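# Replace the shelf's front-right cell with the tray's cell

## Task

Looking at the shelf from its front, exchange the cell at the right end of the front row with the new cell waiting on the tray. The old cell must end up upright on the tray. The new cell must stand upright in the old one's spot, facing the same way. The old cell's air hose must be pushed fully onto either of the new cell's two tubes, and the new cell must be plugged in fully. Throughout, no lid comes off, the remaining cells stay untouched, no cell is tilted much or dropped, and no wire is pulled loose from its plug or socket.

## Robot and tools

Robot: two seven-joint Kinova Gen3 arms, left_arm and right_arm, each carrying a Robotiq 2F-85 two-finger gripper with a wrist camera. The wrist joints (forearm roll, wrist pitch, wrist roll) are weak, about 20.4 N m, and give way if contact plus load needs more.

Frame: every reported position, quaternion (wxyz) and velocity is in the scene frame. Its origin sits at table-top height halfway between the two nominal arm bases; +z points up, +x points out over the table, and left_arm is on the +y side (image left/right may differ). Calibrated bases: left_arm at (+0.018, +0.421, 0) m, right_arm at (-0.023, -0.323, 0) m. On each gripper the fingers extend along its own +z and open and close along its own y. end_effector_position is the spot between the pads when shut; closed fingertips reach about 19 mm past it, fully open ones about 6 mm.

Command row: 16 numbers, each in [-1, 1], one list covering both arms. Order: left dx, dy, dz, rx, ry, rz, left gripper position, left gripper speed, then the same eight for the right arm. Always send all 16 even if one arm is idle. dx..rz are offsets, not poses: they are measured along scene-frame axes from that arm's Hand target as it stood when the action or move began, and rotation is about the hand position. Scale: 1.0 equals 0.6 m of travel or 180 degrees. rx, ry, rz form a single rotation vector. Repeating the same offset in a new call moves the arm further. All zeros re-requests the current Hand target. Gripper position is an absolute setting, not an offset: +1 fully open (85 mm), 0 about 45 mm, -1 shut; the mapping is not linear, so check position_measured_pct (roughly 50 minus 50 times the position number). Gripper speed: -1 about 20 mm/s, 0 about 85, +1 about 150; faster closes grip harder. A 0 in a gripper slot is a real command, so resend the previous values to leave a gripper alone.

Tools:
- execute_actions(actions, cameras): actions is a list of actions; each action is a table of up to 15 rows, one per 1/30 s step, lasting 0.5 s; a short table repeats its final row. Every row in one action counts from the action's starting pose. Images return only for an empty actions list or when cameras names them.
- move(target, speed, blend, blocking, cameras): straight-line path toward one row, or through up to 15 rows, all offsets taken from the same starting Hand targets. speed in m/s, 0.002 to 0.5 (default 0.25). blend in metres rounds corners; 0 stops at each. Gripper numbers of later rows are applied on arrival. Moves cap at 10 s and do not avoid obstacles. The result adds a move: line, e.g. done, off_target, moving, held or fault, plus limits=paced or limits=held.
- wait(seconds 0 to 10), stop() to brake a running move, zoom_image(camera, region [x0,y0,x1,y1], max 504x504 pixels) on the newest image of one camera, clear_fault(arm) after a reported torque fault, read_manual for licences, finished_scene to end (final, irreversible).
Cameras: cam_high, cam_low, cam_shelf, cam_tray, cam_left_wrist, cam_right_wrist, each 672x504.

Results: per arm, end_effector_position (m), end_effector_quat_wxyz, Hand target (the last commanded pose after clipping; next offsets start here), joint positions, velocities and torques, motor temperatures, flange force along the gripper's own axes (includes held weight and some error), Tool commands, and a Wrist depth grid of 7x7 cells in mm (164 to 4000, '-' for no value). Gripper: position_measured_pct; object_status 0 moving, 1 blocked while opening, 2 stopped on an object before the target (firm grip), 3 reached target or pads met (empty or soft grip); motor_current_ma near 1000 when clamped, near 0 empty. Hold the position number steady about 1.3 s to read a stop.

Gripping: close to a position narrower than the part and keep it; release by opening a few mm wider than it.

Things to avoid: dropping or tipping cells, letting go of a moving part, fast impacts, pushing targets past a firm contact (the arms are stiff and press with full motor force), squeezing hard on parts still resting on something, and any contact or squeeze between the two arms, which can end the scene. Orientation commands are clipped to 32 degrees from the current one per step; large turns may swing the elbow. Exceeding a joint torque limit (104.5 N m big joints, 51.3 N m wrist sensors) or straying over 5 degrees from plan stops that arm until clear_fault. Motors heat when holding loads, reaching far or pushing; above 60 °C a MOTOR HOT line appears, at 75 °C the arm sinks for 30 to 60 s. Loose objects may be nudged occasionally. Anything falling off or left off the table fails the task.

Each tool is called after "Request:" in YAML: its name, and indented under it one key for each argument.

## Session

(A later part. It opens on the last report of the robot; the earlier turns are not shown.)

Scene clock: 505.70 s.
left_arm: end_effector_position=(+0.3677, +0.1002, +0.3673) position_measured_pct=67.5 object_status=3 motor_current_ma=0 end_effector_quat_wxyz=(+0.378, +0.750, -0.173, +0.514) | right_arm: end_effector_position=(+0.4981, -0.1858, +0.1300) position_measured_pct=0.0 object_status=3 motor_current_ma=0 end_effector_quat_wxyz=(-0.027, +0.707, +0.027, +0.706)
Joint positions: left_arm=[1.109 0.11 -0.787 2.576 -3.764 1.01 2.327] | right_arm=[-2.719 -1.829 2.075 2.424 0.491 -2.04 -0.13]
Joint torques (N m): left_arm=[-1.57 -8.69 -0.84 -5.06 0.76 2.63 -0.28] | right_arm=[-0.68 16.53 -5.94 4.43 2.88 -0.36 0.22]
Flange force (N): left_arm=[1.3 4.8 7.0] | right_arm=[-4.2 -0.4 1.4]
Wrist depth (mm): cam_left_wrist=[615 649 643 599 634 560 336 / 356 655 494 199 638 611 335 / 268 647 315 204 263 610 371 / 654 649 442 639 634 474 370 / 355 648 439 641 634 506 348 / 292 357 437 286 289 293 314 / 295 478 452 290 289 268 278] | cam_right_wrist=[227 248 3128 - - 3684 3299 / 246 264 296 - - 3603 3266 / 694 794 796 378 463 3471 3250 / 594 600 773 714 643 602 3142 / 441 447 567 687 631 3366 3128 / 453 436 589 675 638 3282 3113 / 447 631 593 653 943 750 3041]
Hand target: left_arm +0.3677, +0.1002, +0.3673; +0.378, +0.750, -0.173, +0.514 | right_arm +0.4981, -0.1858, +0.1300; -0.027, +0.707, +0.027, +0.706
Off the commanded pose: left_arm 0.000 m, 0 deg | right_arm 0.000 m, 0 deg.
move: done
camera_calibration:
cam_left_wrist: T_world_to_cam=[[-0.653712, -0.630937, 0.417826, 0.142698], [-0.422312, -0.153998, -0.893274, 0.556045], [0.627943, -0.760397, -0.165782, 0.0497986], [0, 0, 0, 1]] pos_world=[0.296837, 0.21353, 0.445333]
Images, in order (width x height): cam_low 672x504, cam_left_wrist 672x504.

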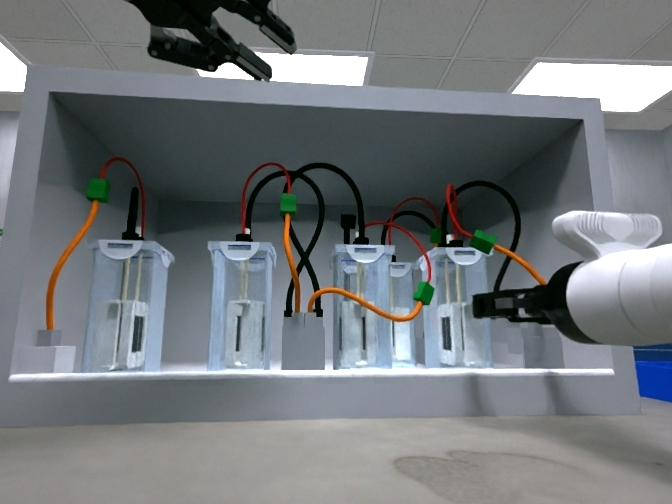

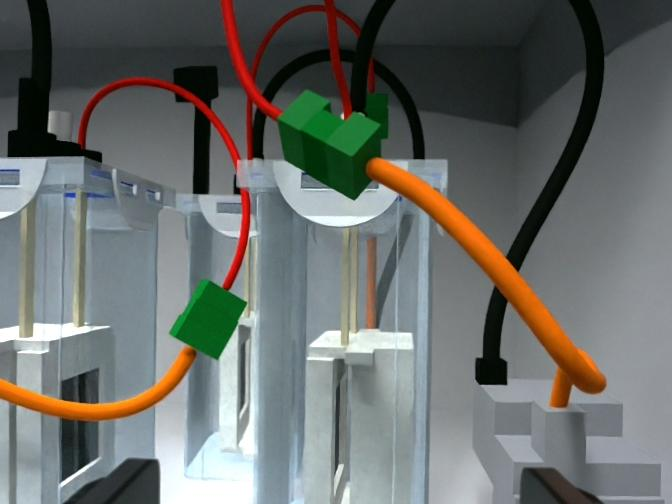

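Request:
zoom_image:
  camera: "cam_left_wrist"
  region: [220, 60, 440, 225]

Request:
move:
  target: [0,0,0,0,0,0,-0.35,-0.9,-0.1,0,0.06,0,0,0,1,-0.7]
  speed: 0.12
  cameras: ["all"]

Scaled by 2.291.

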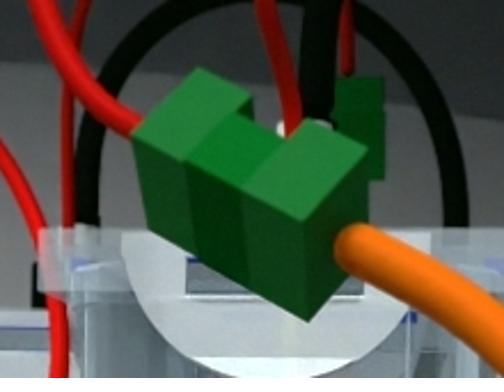

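Scene clock: 507.07 s.
left_arm: end_effector_position=(+0.3677, +0.1002, +0.3673) position_measured_pct=67.5 object_status=3 motor_current_ma=0 end_effector_quat_wxyz=(+0.378, +0.750, -0.173, +0.514) | right_arm: end_effector_position=(+0.4534, -0.1876, +0.2006) position_measured_pct=0.0 object_status=3 motor_current_ma=0 end_effector_quat_wxyz=(-0.013, +0.662, +0.038, +0.749)
Joint positions: left_arm=[1.109 0.11 -0.787 2.576 -3.764 1.01 2.327] | right_arm=[-2.741 -1.998 1.883 2.581 0.752 -2.098 0.352]
Joint torques (N m): left_arm=[-1.59 -8.67 -0.88 -5.02 0.75 2.63 -0.27] | right_arm=[8.29 -18.45 -5.79 4.98 2.63 0.87 0.2]
Flange force (N): left_arm=[1.5 5.1 7.1] | right_arm=[62.3 -13.9 32.4]
Flange force when the fault began (N): right_arm=[100.3 16.9 85.0]
Wrist depth (mm): cam_left_wrist=[373 366 356 350 345 338 319 / 462 479 465 453 443 433 349 / 660 689 624 593 588 500 361 / 705 702 699 695 697 621 341 / 344 690 535 347 682 450 337 / 396 677 353 240 666 472 332 / 673 671 470 668 663 468 346] | cam_right_wrist=[227 248 3157 - - 3643 3299 / 246 264 297 - - 3623 3299 / 694 795 789 378 462 3508 3234 / 592 601 771 720 646 603 3203 / 442 447 565 687 629 3366 3219 / 452 436 591 675 639 3219 3084 / 446 633 593 653 944 755 3014]
Hand target: left_arm +0.3677, +0.1002, +0.3673; +0.378, +0.750, -0.173, +0.514 | right_arm +0.4534, -0.1876, +0.2006; -0.013, +0.662, +0.038, +0.749 (not the last commanded pose)
Tool commands: left_gripper/position=-0.35 left_gripper/speed=-0.9 right_gripper/position=+1.0 right_gripper/speed=-0.701961
Off the commanded pose: left_arm 0.000 m, 0 deg | right_arm 0.038 m, 7 deg.
TORQUE FAULT: joint 2 (shoulder) of the right arm strayed more than 5 degrees from its planned motion, and that arm stopped. A torque fault puts only its own arm into a fault stop. That arm's remaining commands of this call were not run. That arm may still press on what stopped it. That arm is still stopped at the end of this call. While its stop runs, that arm, its gripper or tool too, takes no new command.
CLEAR FAULT: the right arm stays stopped (ARMSTATE_IN_FAULT) until you call clear_fault(arm="right_arm").
TORQUE WARNING: the torque sensor of joint 2 (shoulder) of the right arm reached its warning level (56.7 N m).
move: fault (right_arm)
camera_calibration:
cam_left_wrist: T_world_to_cam=[[-0.653712, -0.630937, 0.417826, 0.142698], [-0.422312, -0.153998, -0.893274, 0.556045], [0.627943, -0.760397, -0.165782, 0.0497986], [0, 0, 0, 1]] pos_world=[0.296837, 0.21353, 0.445333]
cam_right_wrist: T_world_to_cam=[[0.0795477, -0.994999, 0.0604154, -0.235923], [0.129655, -0.0497652, -0.99031, 0.191812], [0.988363, 0.08661, 0.125047, -0.307317], [0, 0, 0, 1]] pos_world=[0.297639, -0.198581, 0.242636]

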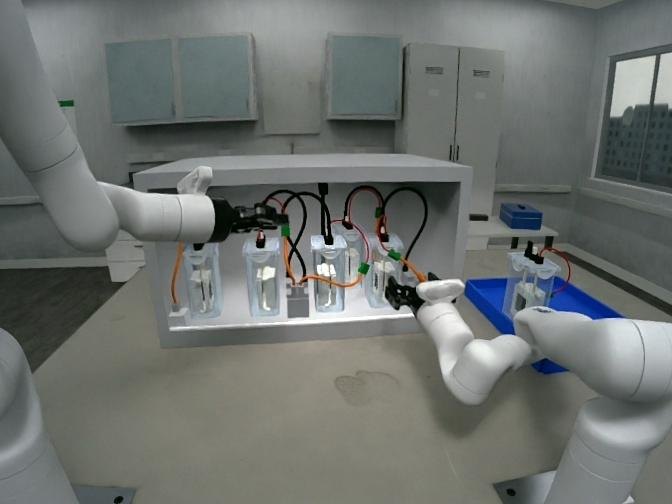

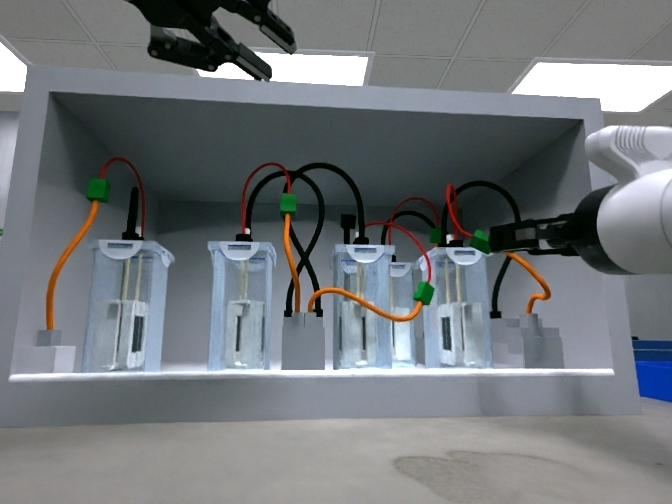

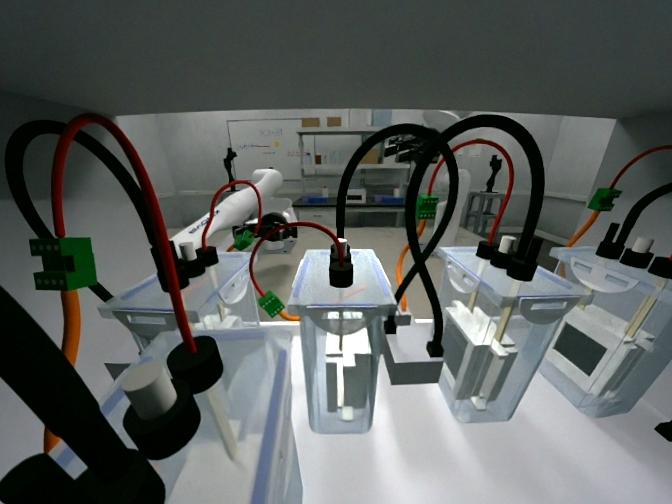

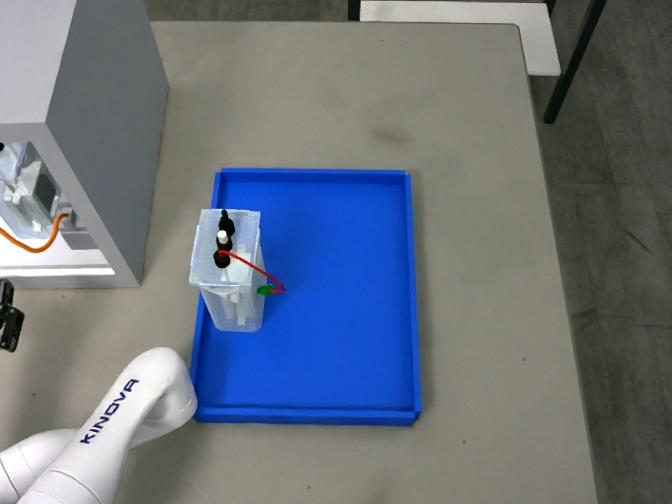

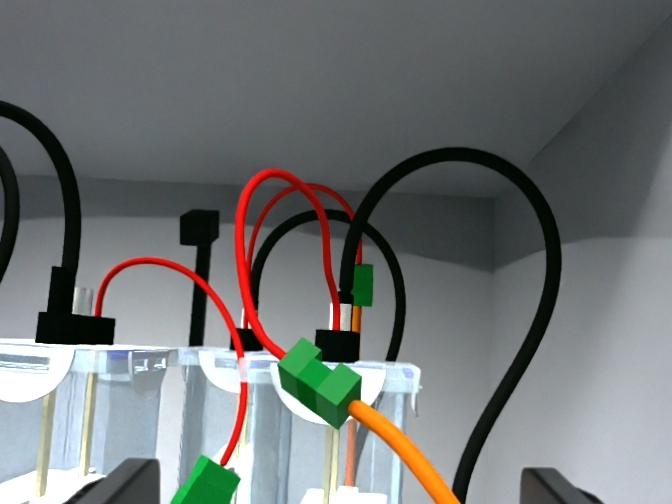

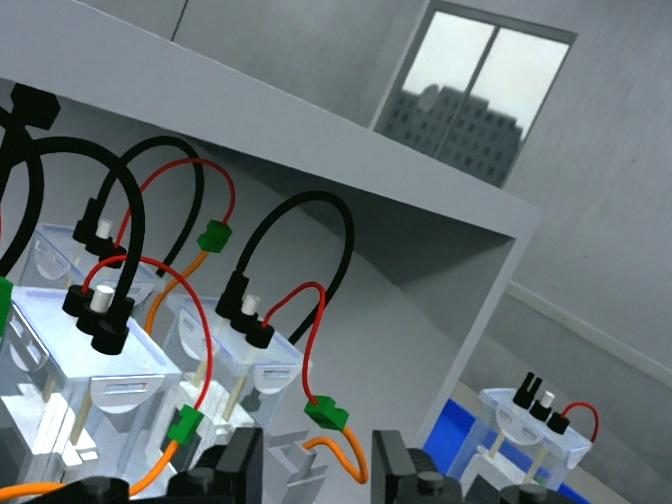

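Request:
clear_fault:
  arm: "right_arm"

Request:
move:
  target: [0,0,0,0,0,0,-0.35,-0.9,0.04,0.001,-0.055,0.0097,0.04,0.0013,1,-0.7]
  speed: 0.08
  cameras: ["cam_tray","cam_high","cam_low"]

Scene clock: 507.90 s.
left_arm: end_effector_position=(+0.3677, +0.1002, +0.3673) position_measured_pct=67.5 object_status=3 motor_current_ma=0 end_effector_quat_wxyz=(+0.378, +0.750, -0.173, +0.514) | right_arm: end_effector_position=(+0.4534, -0.1876, +0.2006) position_measured_pct=0.0 object_status=3 motor_current_ma=0 end_effector_quat_wxyz=(-0.013, +0.662, +0.038, +0.749)
Joint positions: left_arm=[1.109 0.11 -0.787 2.576 -3.764 1.01 2.327] | right_arm=[-2.741 -1.998 1.883 2.581 0.752 -2.098 0.352]
Joint torques (N m): left_arm=[-1.55 -8.66 -0.83 -5.05 0.74 2.62 -0.26] | right_arm=[8.43 -18.32 -5.78 5.05 2.7 0.85 0.26]
Flange force (N): left_arm=[1.3 4.9 7.0] | right_arm=[62.2 -14.5 32.6]
Wrist depth (mm): cam_left_wrist=[373 365 356 350 345 338 318 / 461 479 467 453 441 433 348 / 658 691 621 591 587 501 363 / 705 702 697 693 696 619 340 / 343 689 535 347 679 452 337 / 395 676 352 240 671 474 332 / 673 675 472 665 661 470 346] | cam_right_wrist=[227 248 3113 - - 3746 3332 / 246 264 296 - - 3584 3234 / 694 794 793 378 463 3471 3234 / 593 601 772 718 642 603 3203 / 442 447 567 686 630 3435 3172 / 453 436 590 673 638 3299 3084 / 446 632 594 655 943 753 3014]
Hand target: left_arm +0.3677, +0.1002, +0.3673; +0.378, +0.750, -0.173, +0.514 | right_arm +0.4534, -0.1876, +0.2006; -0.013, +0.662, +0.038, +0.749 (not the last commanded pose)
Tool commands: left_gripper/position=-0.35 left_gripper/speed=-0.9 right_gripper/position=+1.0 right_gripper/speed=-0.701961
Off the commanded pose: left_arm 0.000 m, 0 deg | right_arm 0.038 m, 7 deg.
TORQUE FAULT, CONTINUED: the right arm's stop, for the torque fault of joint 2 (shoulder) that an earlier result reported, is over. The call counts as one of the actions that you can send in this scene. That arm's target is now where it stood when the stop ended, not its last command. That arm's gripper keeps its grip as last carried out, and that arm accepts commands again: back off and push less far.
CLEAR FAULT: your call cleared the right arm's torque fault.

Scene clock: 509.17 s.
left_arm: end_effector_position=(+0.3677, +0.1002, +0.3673) position_measured_pct=67.5 object_status=3 motor_current_ma=0 end_effector_quat_wxyz=(+0.378, +0.750, -0.173, +0.514) | right_arm: end_effector_position=(+0.4777, -0.1872, +0.1687) position_measured_pct=0.0 object_status=3 motor_current_ma=0 end_effector_quat_wxyz=(-0.026, +0.706, +0.027, +0.707)
Joint positions: left_arm=[1.109 0.11 -0.787 2.576 -3.764 1.01 2.327] | right_arm=[-2.687 -1.993 1.81 2.539 0.541 -2.02 0.243]
Joint torques (N m): left_arm=[-1.55 -8.68 -0.82 -5.01 0.75 2.6 -0.25] | right_arm=[16.82 -68.32 -3.96 3.57 2.8 0.76 0.26]
Flange force (N): left_arm=[1.3 4.8 7.1] | right_arm=[174.8 -27.2 60.5]
Wrist depth (mm): cam_left_wrist=[496 520 483 497 462 440 347 / 672 670 665 611 655 585 344 / 675 666 562 664 657 576 342 / 312 668 459 217 657 523 339 / 410 663 659 217 651 478 336 / 369 663 310 368 649 475 332 / 313 574 455 309 349 412 347] | cam_right_wrist=[227 248 3188 - - 3643 3349 / 245 264 297 - - 3623 3266 / 696 794 793 378 464 3471 3188 / 595 602 771 721 640 603 3188 / 441 448 565 686 632 3383 3098 / 453 436 588 672 639 3299 3098 / 447 631 593 653 943 753 3014]
Hand target: left_arm +0.3677, +0.1002, +0.3673; +0.378, +0.750, -0.173, +0.514 | right_arm +0.4774, -0.1870, +0.1676; -0.027, +0.707, +0.027, +0.706
Off the commanded pose: left_arm 0.000 m, 0 deg | right_arm 0.001 m, 0 deg.
TORQUE WARNING: the torque sensor of joint 2 (shoulder) of the right arm reached its warning level (56.7 N m). A warning alone does not stop the arm.
move: done
Images, in order (width x height): cam_high 672x504, cam_low 672x504, cam_tray 672x504.

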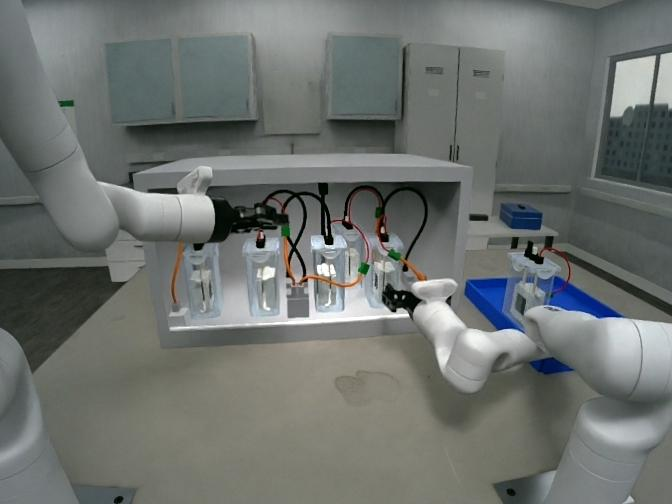

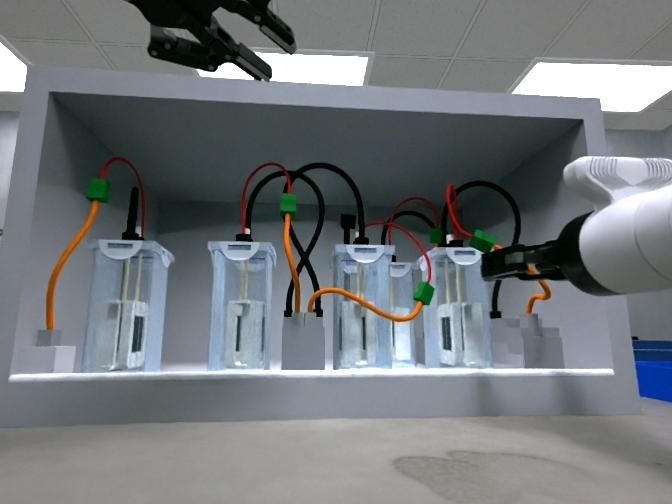

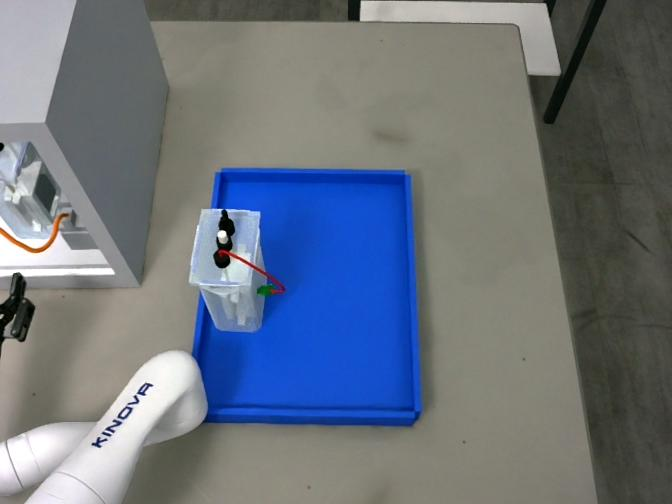

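Request:
move:
  target: [0,0,0,0,0,0,-0.35,-0.9,0.03,0,-0.02,0,0.02,0,1,-0.7]
  speed: 0.05
  cameras: ["cam_low"]

Scene clock: 510.90 s.
left_arm: end_effector_position=(+0.3677, +0.1002, +0.3673) position_measured_pct=67.5 object_status=3 motor_current_ma=0 end_effector_quat_wxyz=(+0.378, +0.750, -0.173, +0.514) | right_arm: end_effector_position=(+0.4954, -0.1870, +0.1555) position_measured_pct=0.0 object_status=3 motor_current_ma=0 end_effector_quat_wxyz=(-0.028, +0.729, +0.026, +0.683)
Joint positions: left_arm=[1.109 0.11 -0.787 2.576 -3.764 1.01 2.327] | right_arm=[-2.657 -1.982 1.748 2.503 0.41 -1.96 0.214]
Joint torques (N m): left_arm=[-1.56 -8.67 -0.79 -5.02 0.75 2.62 -0.26] | right_arm=[0.47 9.74 -5.75 3.99 2.91 0.61 0.25]
Flange force (N): left_arm=[1.4 4.8 7.0] | right_arm=[8.8 -0.9 5.3]
Wrist depth (mm): cam_left_wrist=[639 638 631 487 625 563 331 / 642 638 488 406 628 577 330 / 298 639 409 195 632 525 335 / 646 646 329 194 309 448 334 / 651 648 459 642 638 473 331 / 312 283 443 295 336 333 328 / 269 460 445 295 352 - 312] | cam_right_wrist=[227 248 3188 - - 3684 3299 / 246 264 296 - - 3623 3250 / 694 793 796 378 464 3453 3250 / 592 601 771 718 641 602 3219 / 441 448 565 686 631 3315 3188 / 453 436 589 675 639 3250 3128 / 447 633 594 653 944 754 3041]
Hand target: left_arm +0.3677, +0.1002, +0.3673; +0.378, +0.750, -0.173, +0.514 | right_arm +0.4954, -0.1870, +0.1556; -0.028, +0.729, +0.026, +0.684
Off the commanded pose: left_arm 0.000 m, 0 deg | right_arm 0.000 m, 0 deg.
TORQUE WARNING: the torque sensor of joint 2 (shoulder) of the right arm reached its warning level (56.7 N m). A warning alone does not stop the arm.
move: done
Images, in order (width x height): cam_low 672x504.

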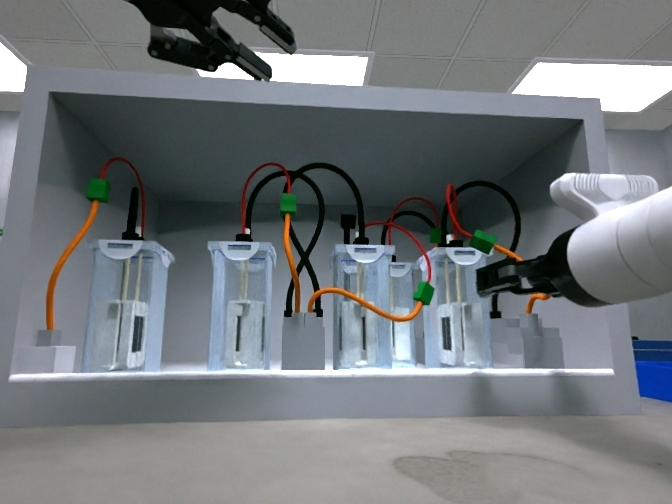

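Request:
move:
  target: [0,0,0,0,0,0,-0.35,-0.9,0.015,0,-0.025,0,0.01,0,1,-0.7]
  speed: 0.05
  cameras: ["all"]

Scene clock: 511.80 s.
left_arm: end_effector_position=(+0.3677, +0.1002, +0.3673) position_measured_pct=67.5 object_status=3 motor_current_ma=0 end_effector_quat_wxyz=(+0.378, +0.750, -0.173, +0.514) | right_arm: end_effector_position=(+0.5044, -0.1870, +0.1407) position_measured_pct=0.0 object_status=3 motor_current_ma=0 end_effector_quat_wxyz=(-0.028, +0.739, +0.025, +0.672)
Joint positions: left_arm=[1.109 0.11 -0.787 2.576 -3.764 1.01 2.327] | right_arm=[-2.634 -1.989 1.751 2.471 0.376 -1.913 0.191]
Joint torques (N m): left_arm=[-1.57 -8.66 -0.83 -5.03 0.76 2.62 -0.29] | right_arm=[11.28 -37.03 -3.81 3.33 3.08 0.53 0.39]
Flange force (N): left_arm=[1.4 4.8 7.0] | right_arm=[114.8 -21.6 27.4]
Wrist depth (mm): cam_left_wrist=[621 620 616 471 609 579 323 / 335 627 621 336 614 576 321 / 283 398 256 178 620 566 338 / 642 636 635 631 626 449 334 / 348 272 433 310 630 445 331 / 294 508 436 283 290 283 314 / 321 434 424 286 318 260 298] | cam_right_wrist=[227 248 3113 - - 3643 3332 / 246 264 296 - - 3663 3234 / 695 793 794 378 463 3471 3234 / 594 599 771 721 642 602 3203 / 441 449 565 684 632 3383 3157 / 454 436 590 674 637 3203 3028 / 446 631 594 655 946 751 3014]
Hand target: left_arm +0.3677, +0.1002, +0.3673; +0.378, +0.750, -0.173, +0.514 | right_arm +0.5044, -0.1870, +0.1406; -0.028, +0.740, +0.025, +0.672
Off the commanded pose: left_arm 0.000 m, 0 deg | right_arm 0.000 m, 0 deg.
move: done
camera_calibration:
cam_left_wrist: T_world_to_cam=[[-0.653712, -0.630937, 0.417826, 0.142698], [-0.422312, -0.153998, -0.893274, 0.556045], [0.627943, -0.760397, -0.165782, 0.0497986], [0, 0, 0, 1]] pos_world=[0.296837, 0.21353, 0.445333]
cam_right_wrist: T_world_to_cam=[[0.0902847, -0.995854, 0.0111035, -0.234332], [-0.0892914, -0.0191984, -0.995821, 0.242818], [0.991905, 0.0889159, -0.0906545, -0.321304], [0, 0, 0, 1]] pos_world=[0.361541, -0.20013, 0.215278]

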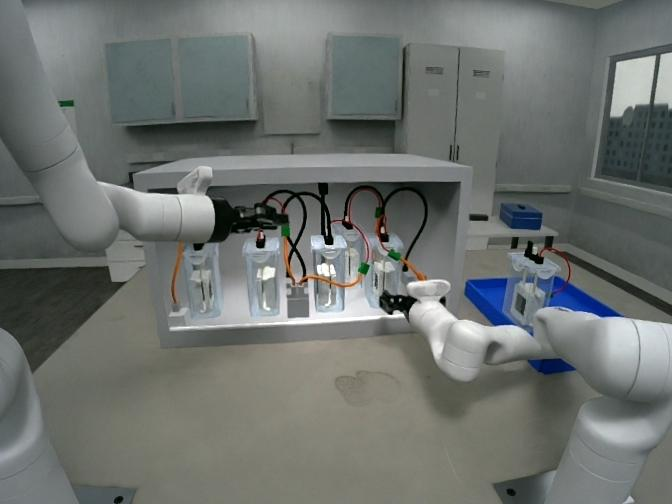

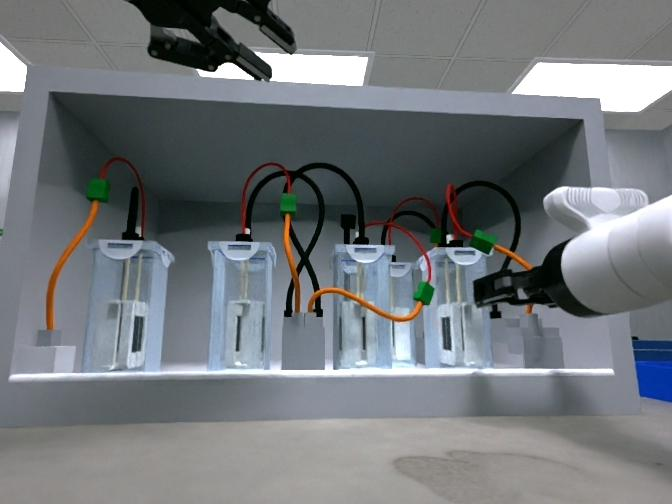

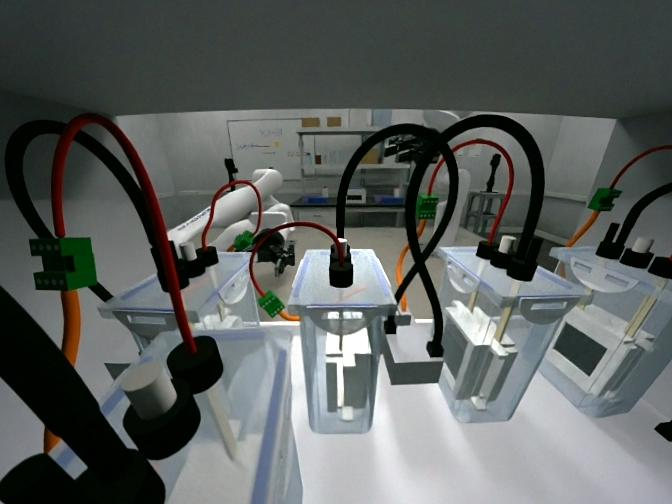

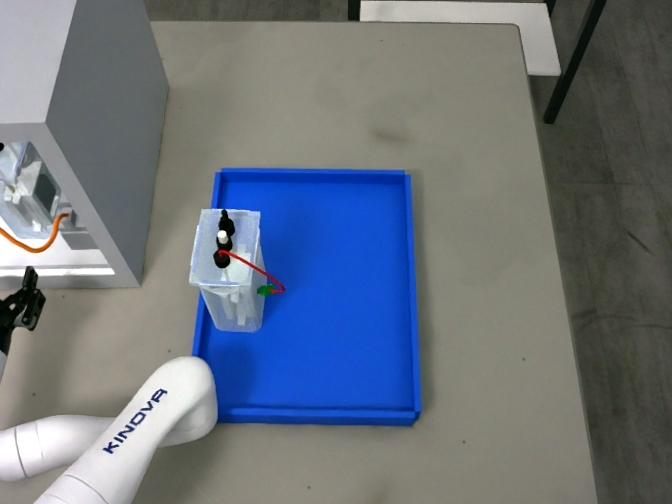

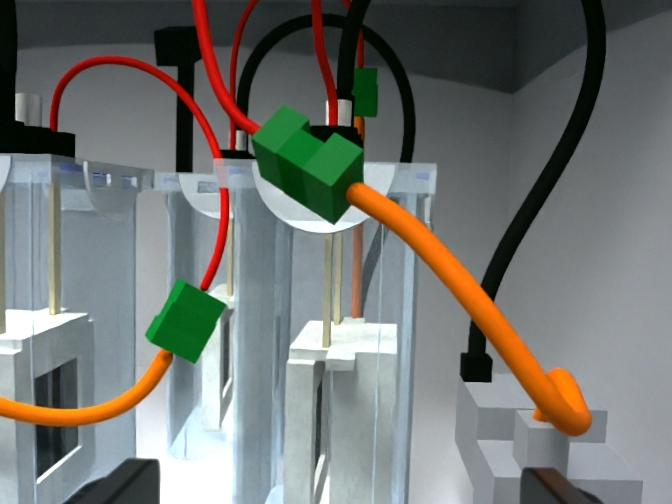

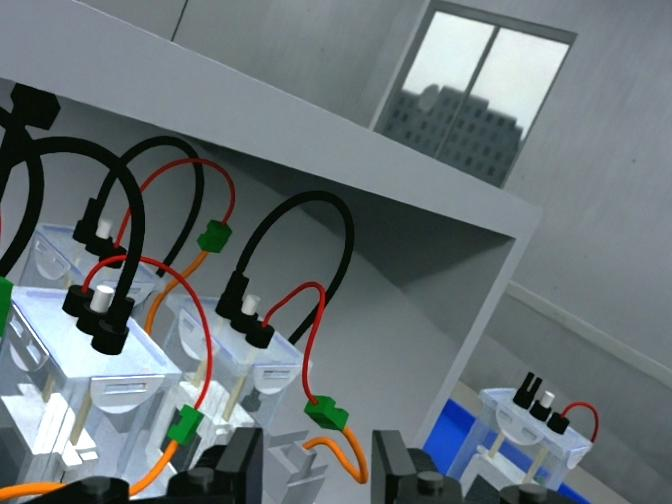

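Request:
move:
  target: [0,0,0,0,0,0,-0.35,-0.9,0.012,-0.007,0.038,-0.009,-0.0166,0,1,-0.7]
  speed: 0.05
  cameras: ["cam_left_wrist","cam_tray","cam_low"]

Scene clock: 513.67 s.
left_arm: end_effector_position=(+0.3677, +0.1002, +0.3673) position_measured_pct=67.5 object_status=3 motor_current_ma=0 end_effector_quat_wxyz=(+0.378, +0.750, -0.173, +0.514) | right_arm: end_effector_position=(+0.5116, -0.1912, +0.1634) position_measured_pct=0.0 object_status=3 motor_current_ma=0 end_effector_quat_wxyz=(-0.017, +0.722, +0.036, +0.691)
Joint positions: left_arm=[1.109 0.11 -0.787 2.576 -3.764 1.01 2.327] | right_arm=[-2.626 -1.948 1.741 2.469 0.385 -1.9 0.211]
Joint torques (N m): left_arm=[-1.56 -8.69 -0.83 -5.06 0.77 2.62 -0.26] | right_arm=[-0.75 15.99 -6.33 3.94 2.99 0.58 0.26]
Flange force (N): left_arm=[1.2 4.6 7.0] | right_arm=[-4.2 1.1 1.9]
Wrist depth (mm): cam_left_wrist=[628 587 583 475 596 525 320 / 630 522 621 482 617 559 317 / 630 628 472 395 617 555 327 / 299 395 186 178 620 431 325 / 637 633 432 628 624 459 322 / 334 268 427 312 625 454 318 / 335 487 428 278 - 313 317] | cam_right_wrist=[227 248 3188 - - 3684 3332 / 246 264 297 - - 3584 3282 / 695 795 794 378 465 3490 3234 / 592 597 770 720 643 601 3250 / 441 449 565 685 632 3383 3113 / 452 437 588 672 640 3266 3084 / 446 634 593 656 943 749 3041]
Hand target: left_arm +0.3677, +0.1002, +0.3673; +0.378, +0.750, -0.173, +0.514 | right_arm +0.5116, -0.1912, +0.1634; -0.017, +0.722, +0.036, +0.691
Off the commanded pose: left_arm 0.000 m, 0 deg | right_arm 0.000 m, 0 deg.
move: done
camera_calibration:
cam_left_wrist: T_world_to_cam=[[-0.653712, -0.630937, 0.417826, 0.142698], [-0.422312, -0.153998, -0.893274, 0.556045], [0.627943, -0.760397, -0.165782, 0.0497986], [0, 0, 0, 1]] pos_world=[0.296837, 0.21353, 0.445333]
Images, in order (width x height): cam_low 672x504, cam_tray 672x504, cam_left_wrist 672x504.

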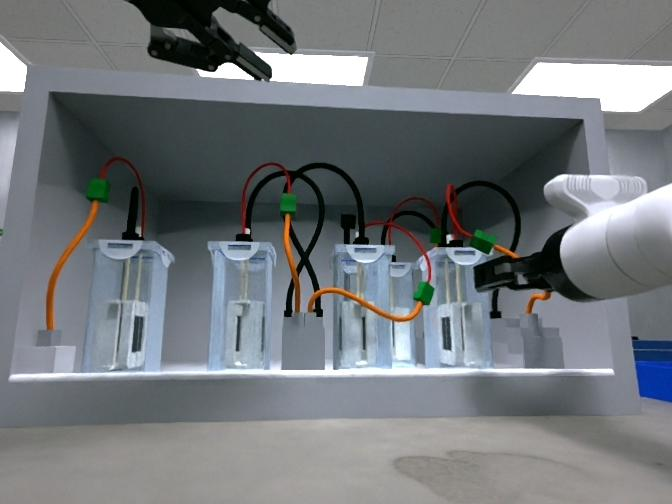

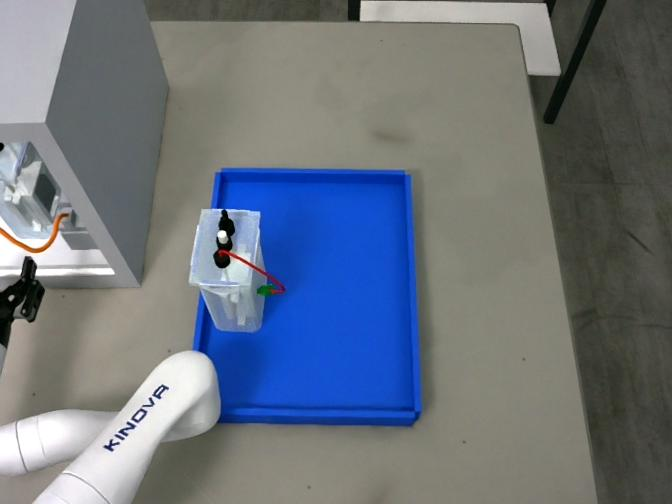

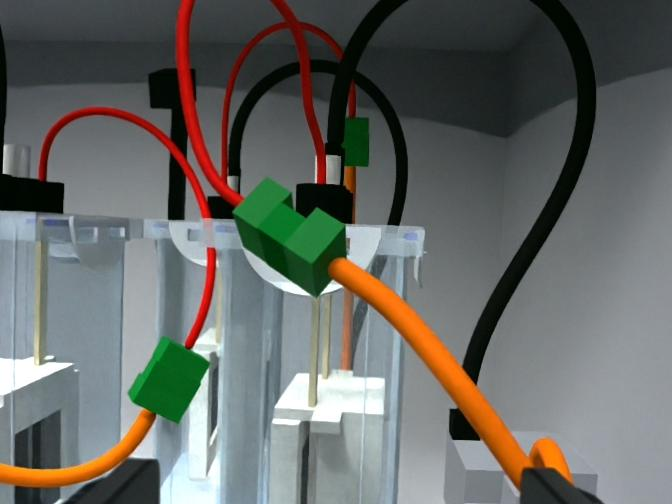

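Request:
finished_scene:

The scene is finished: the task was done.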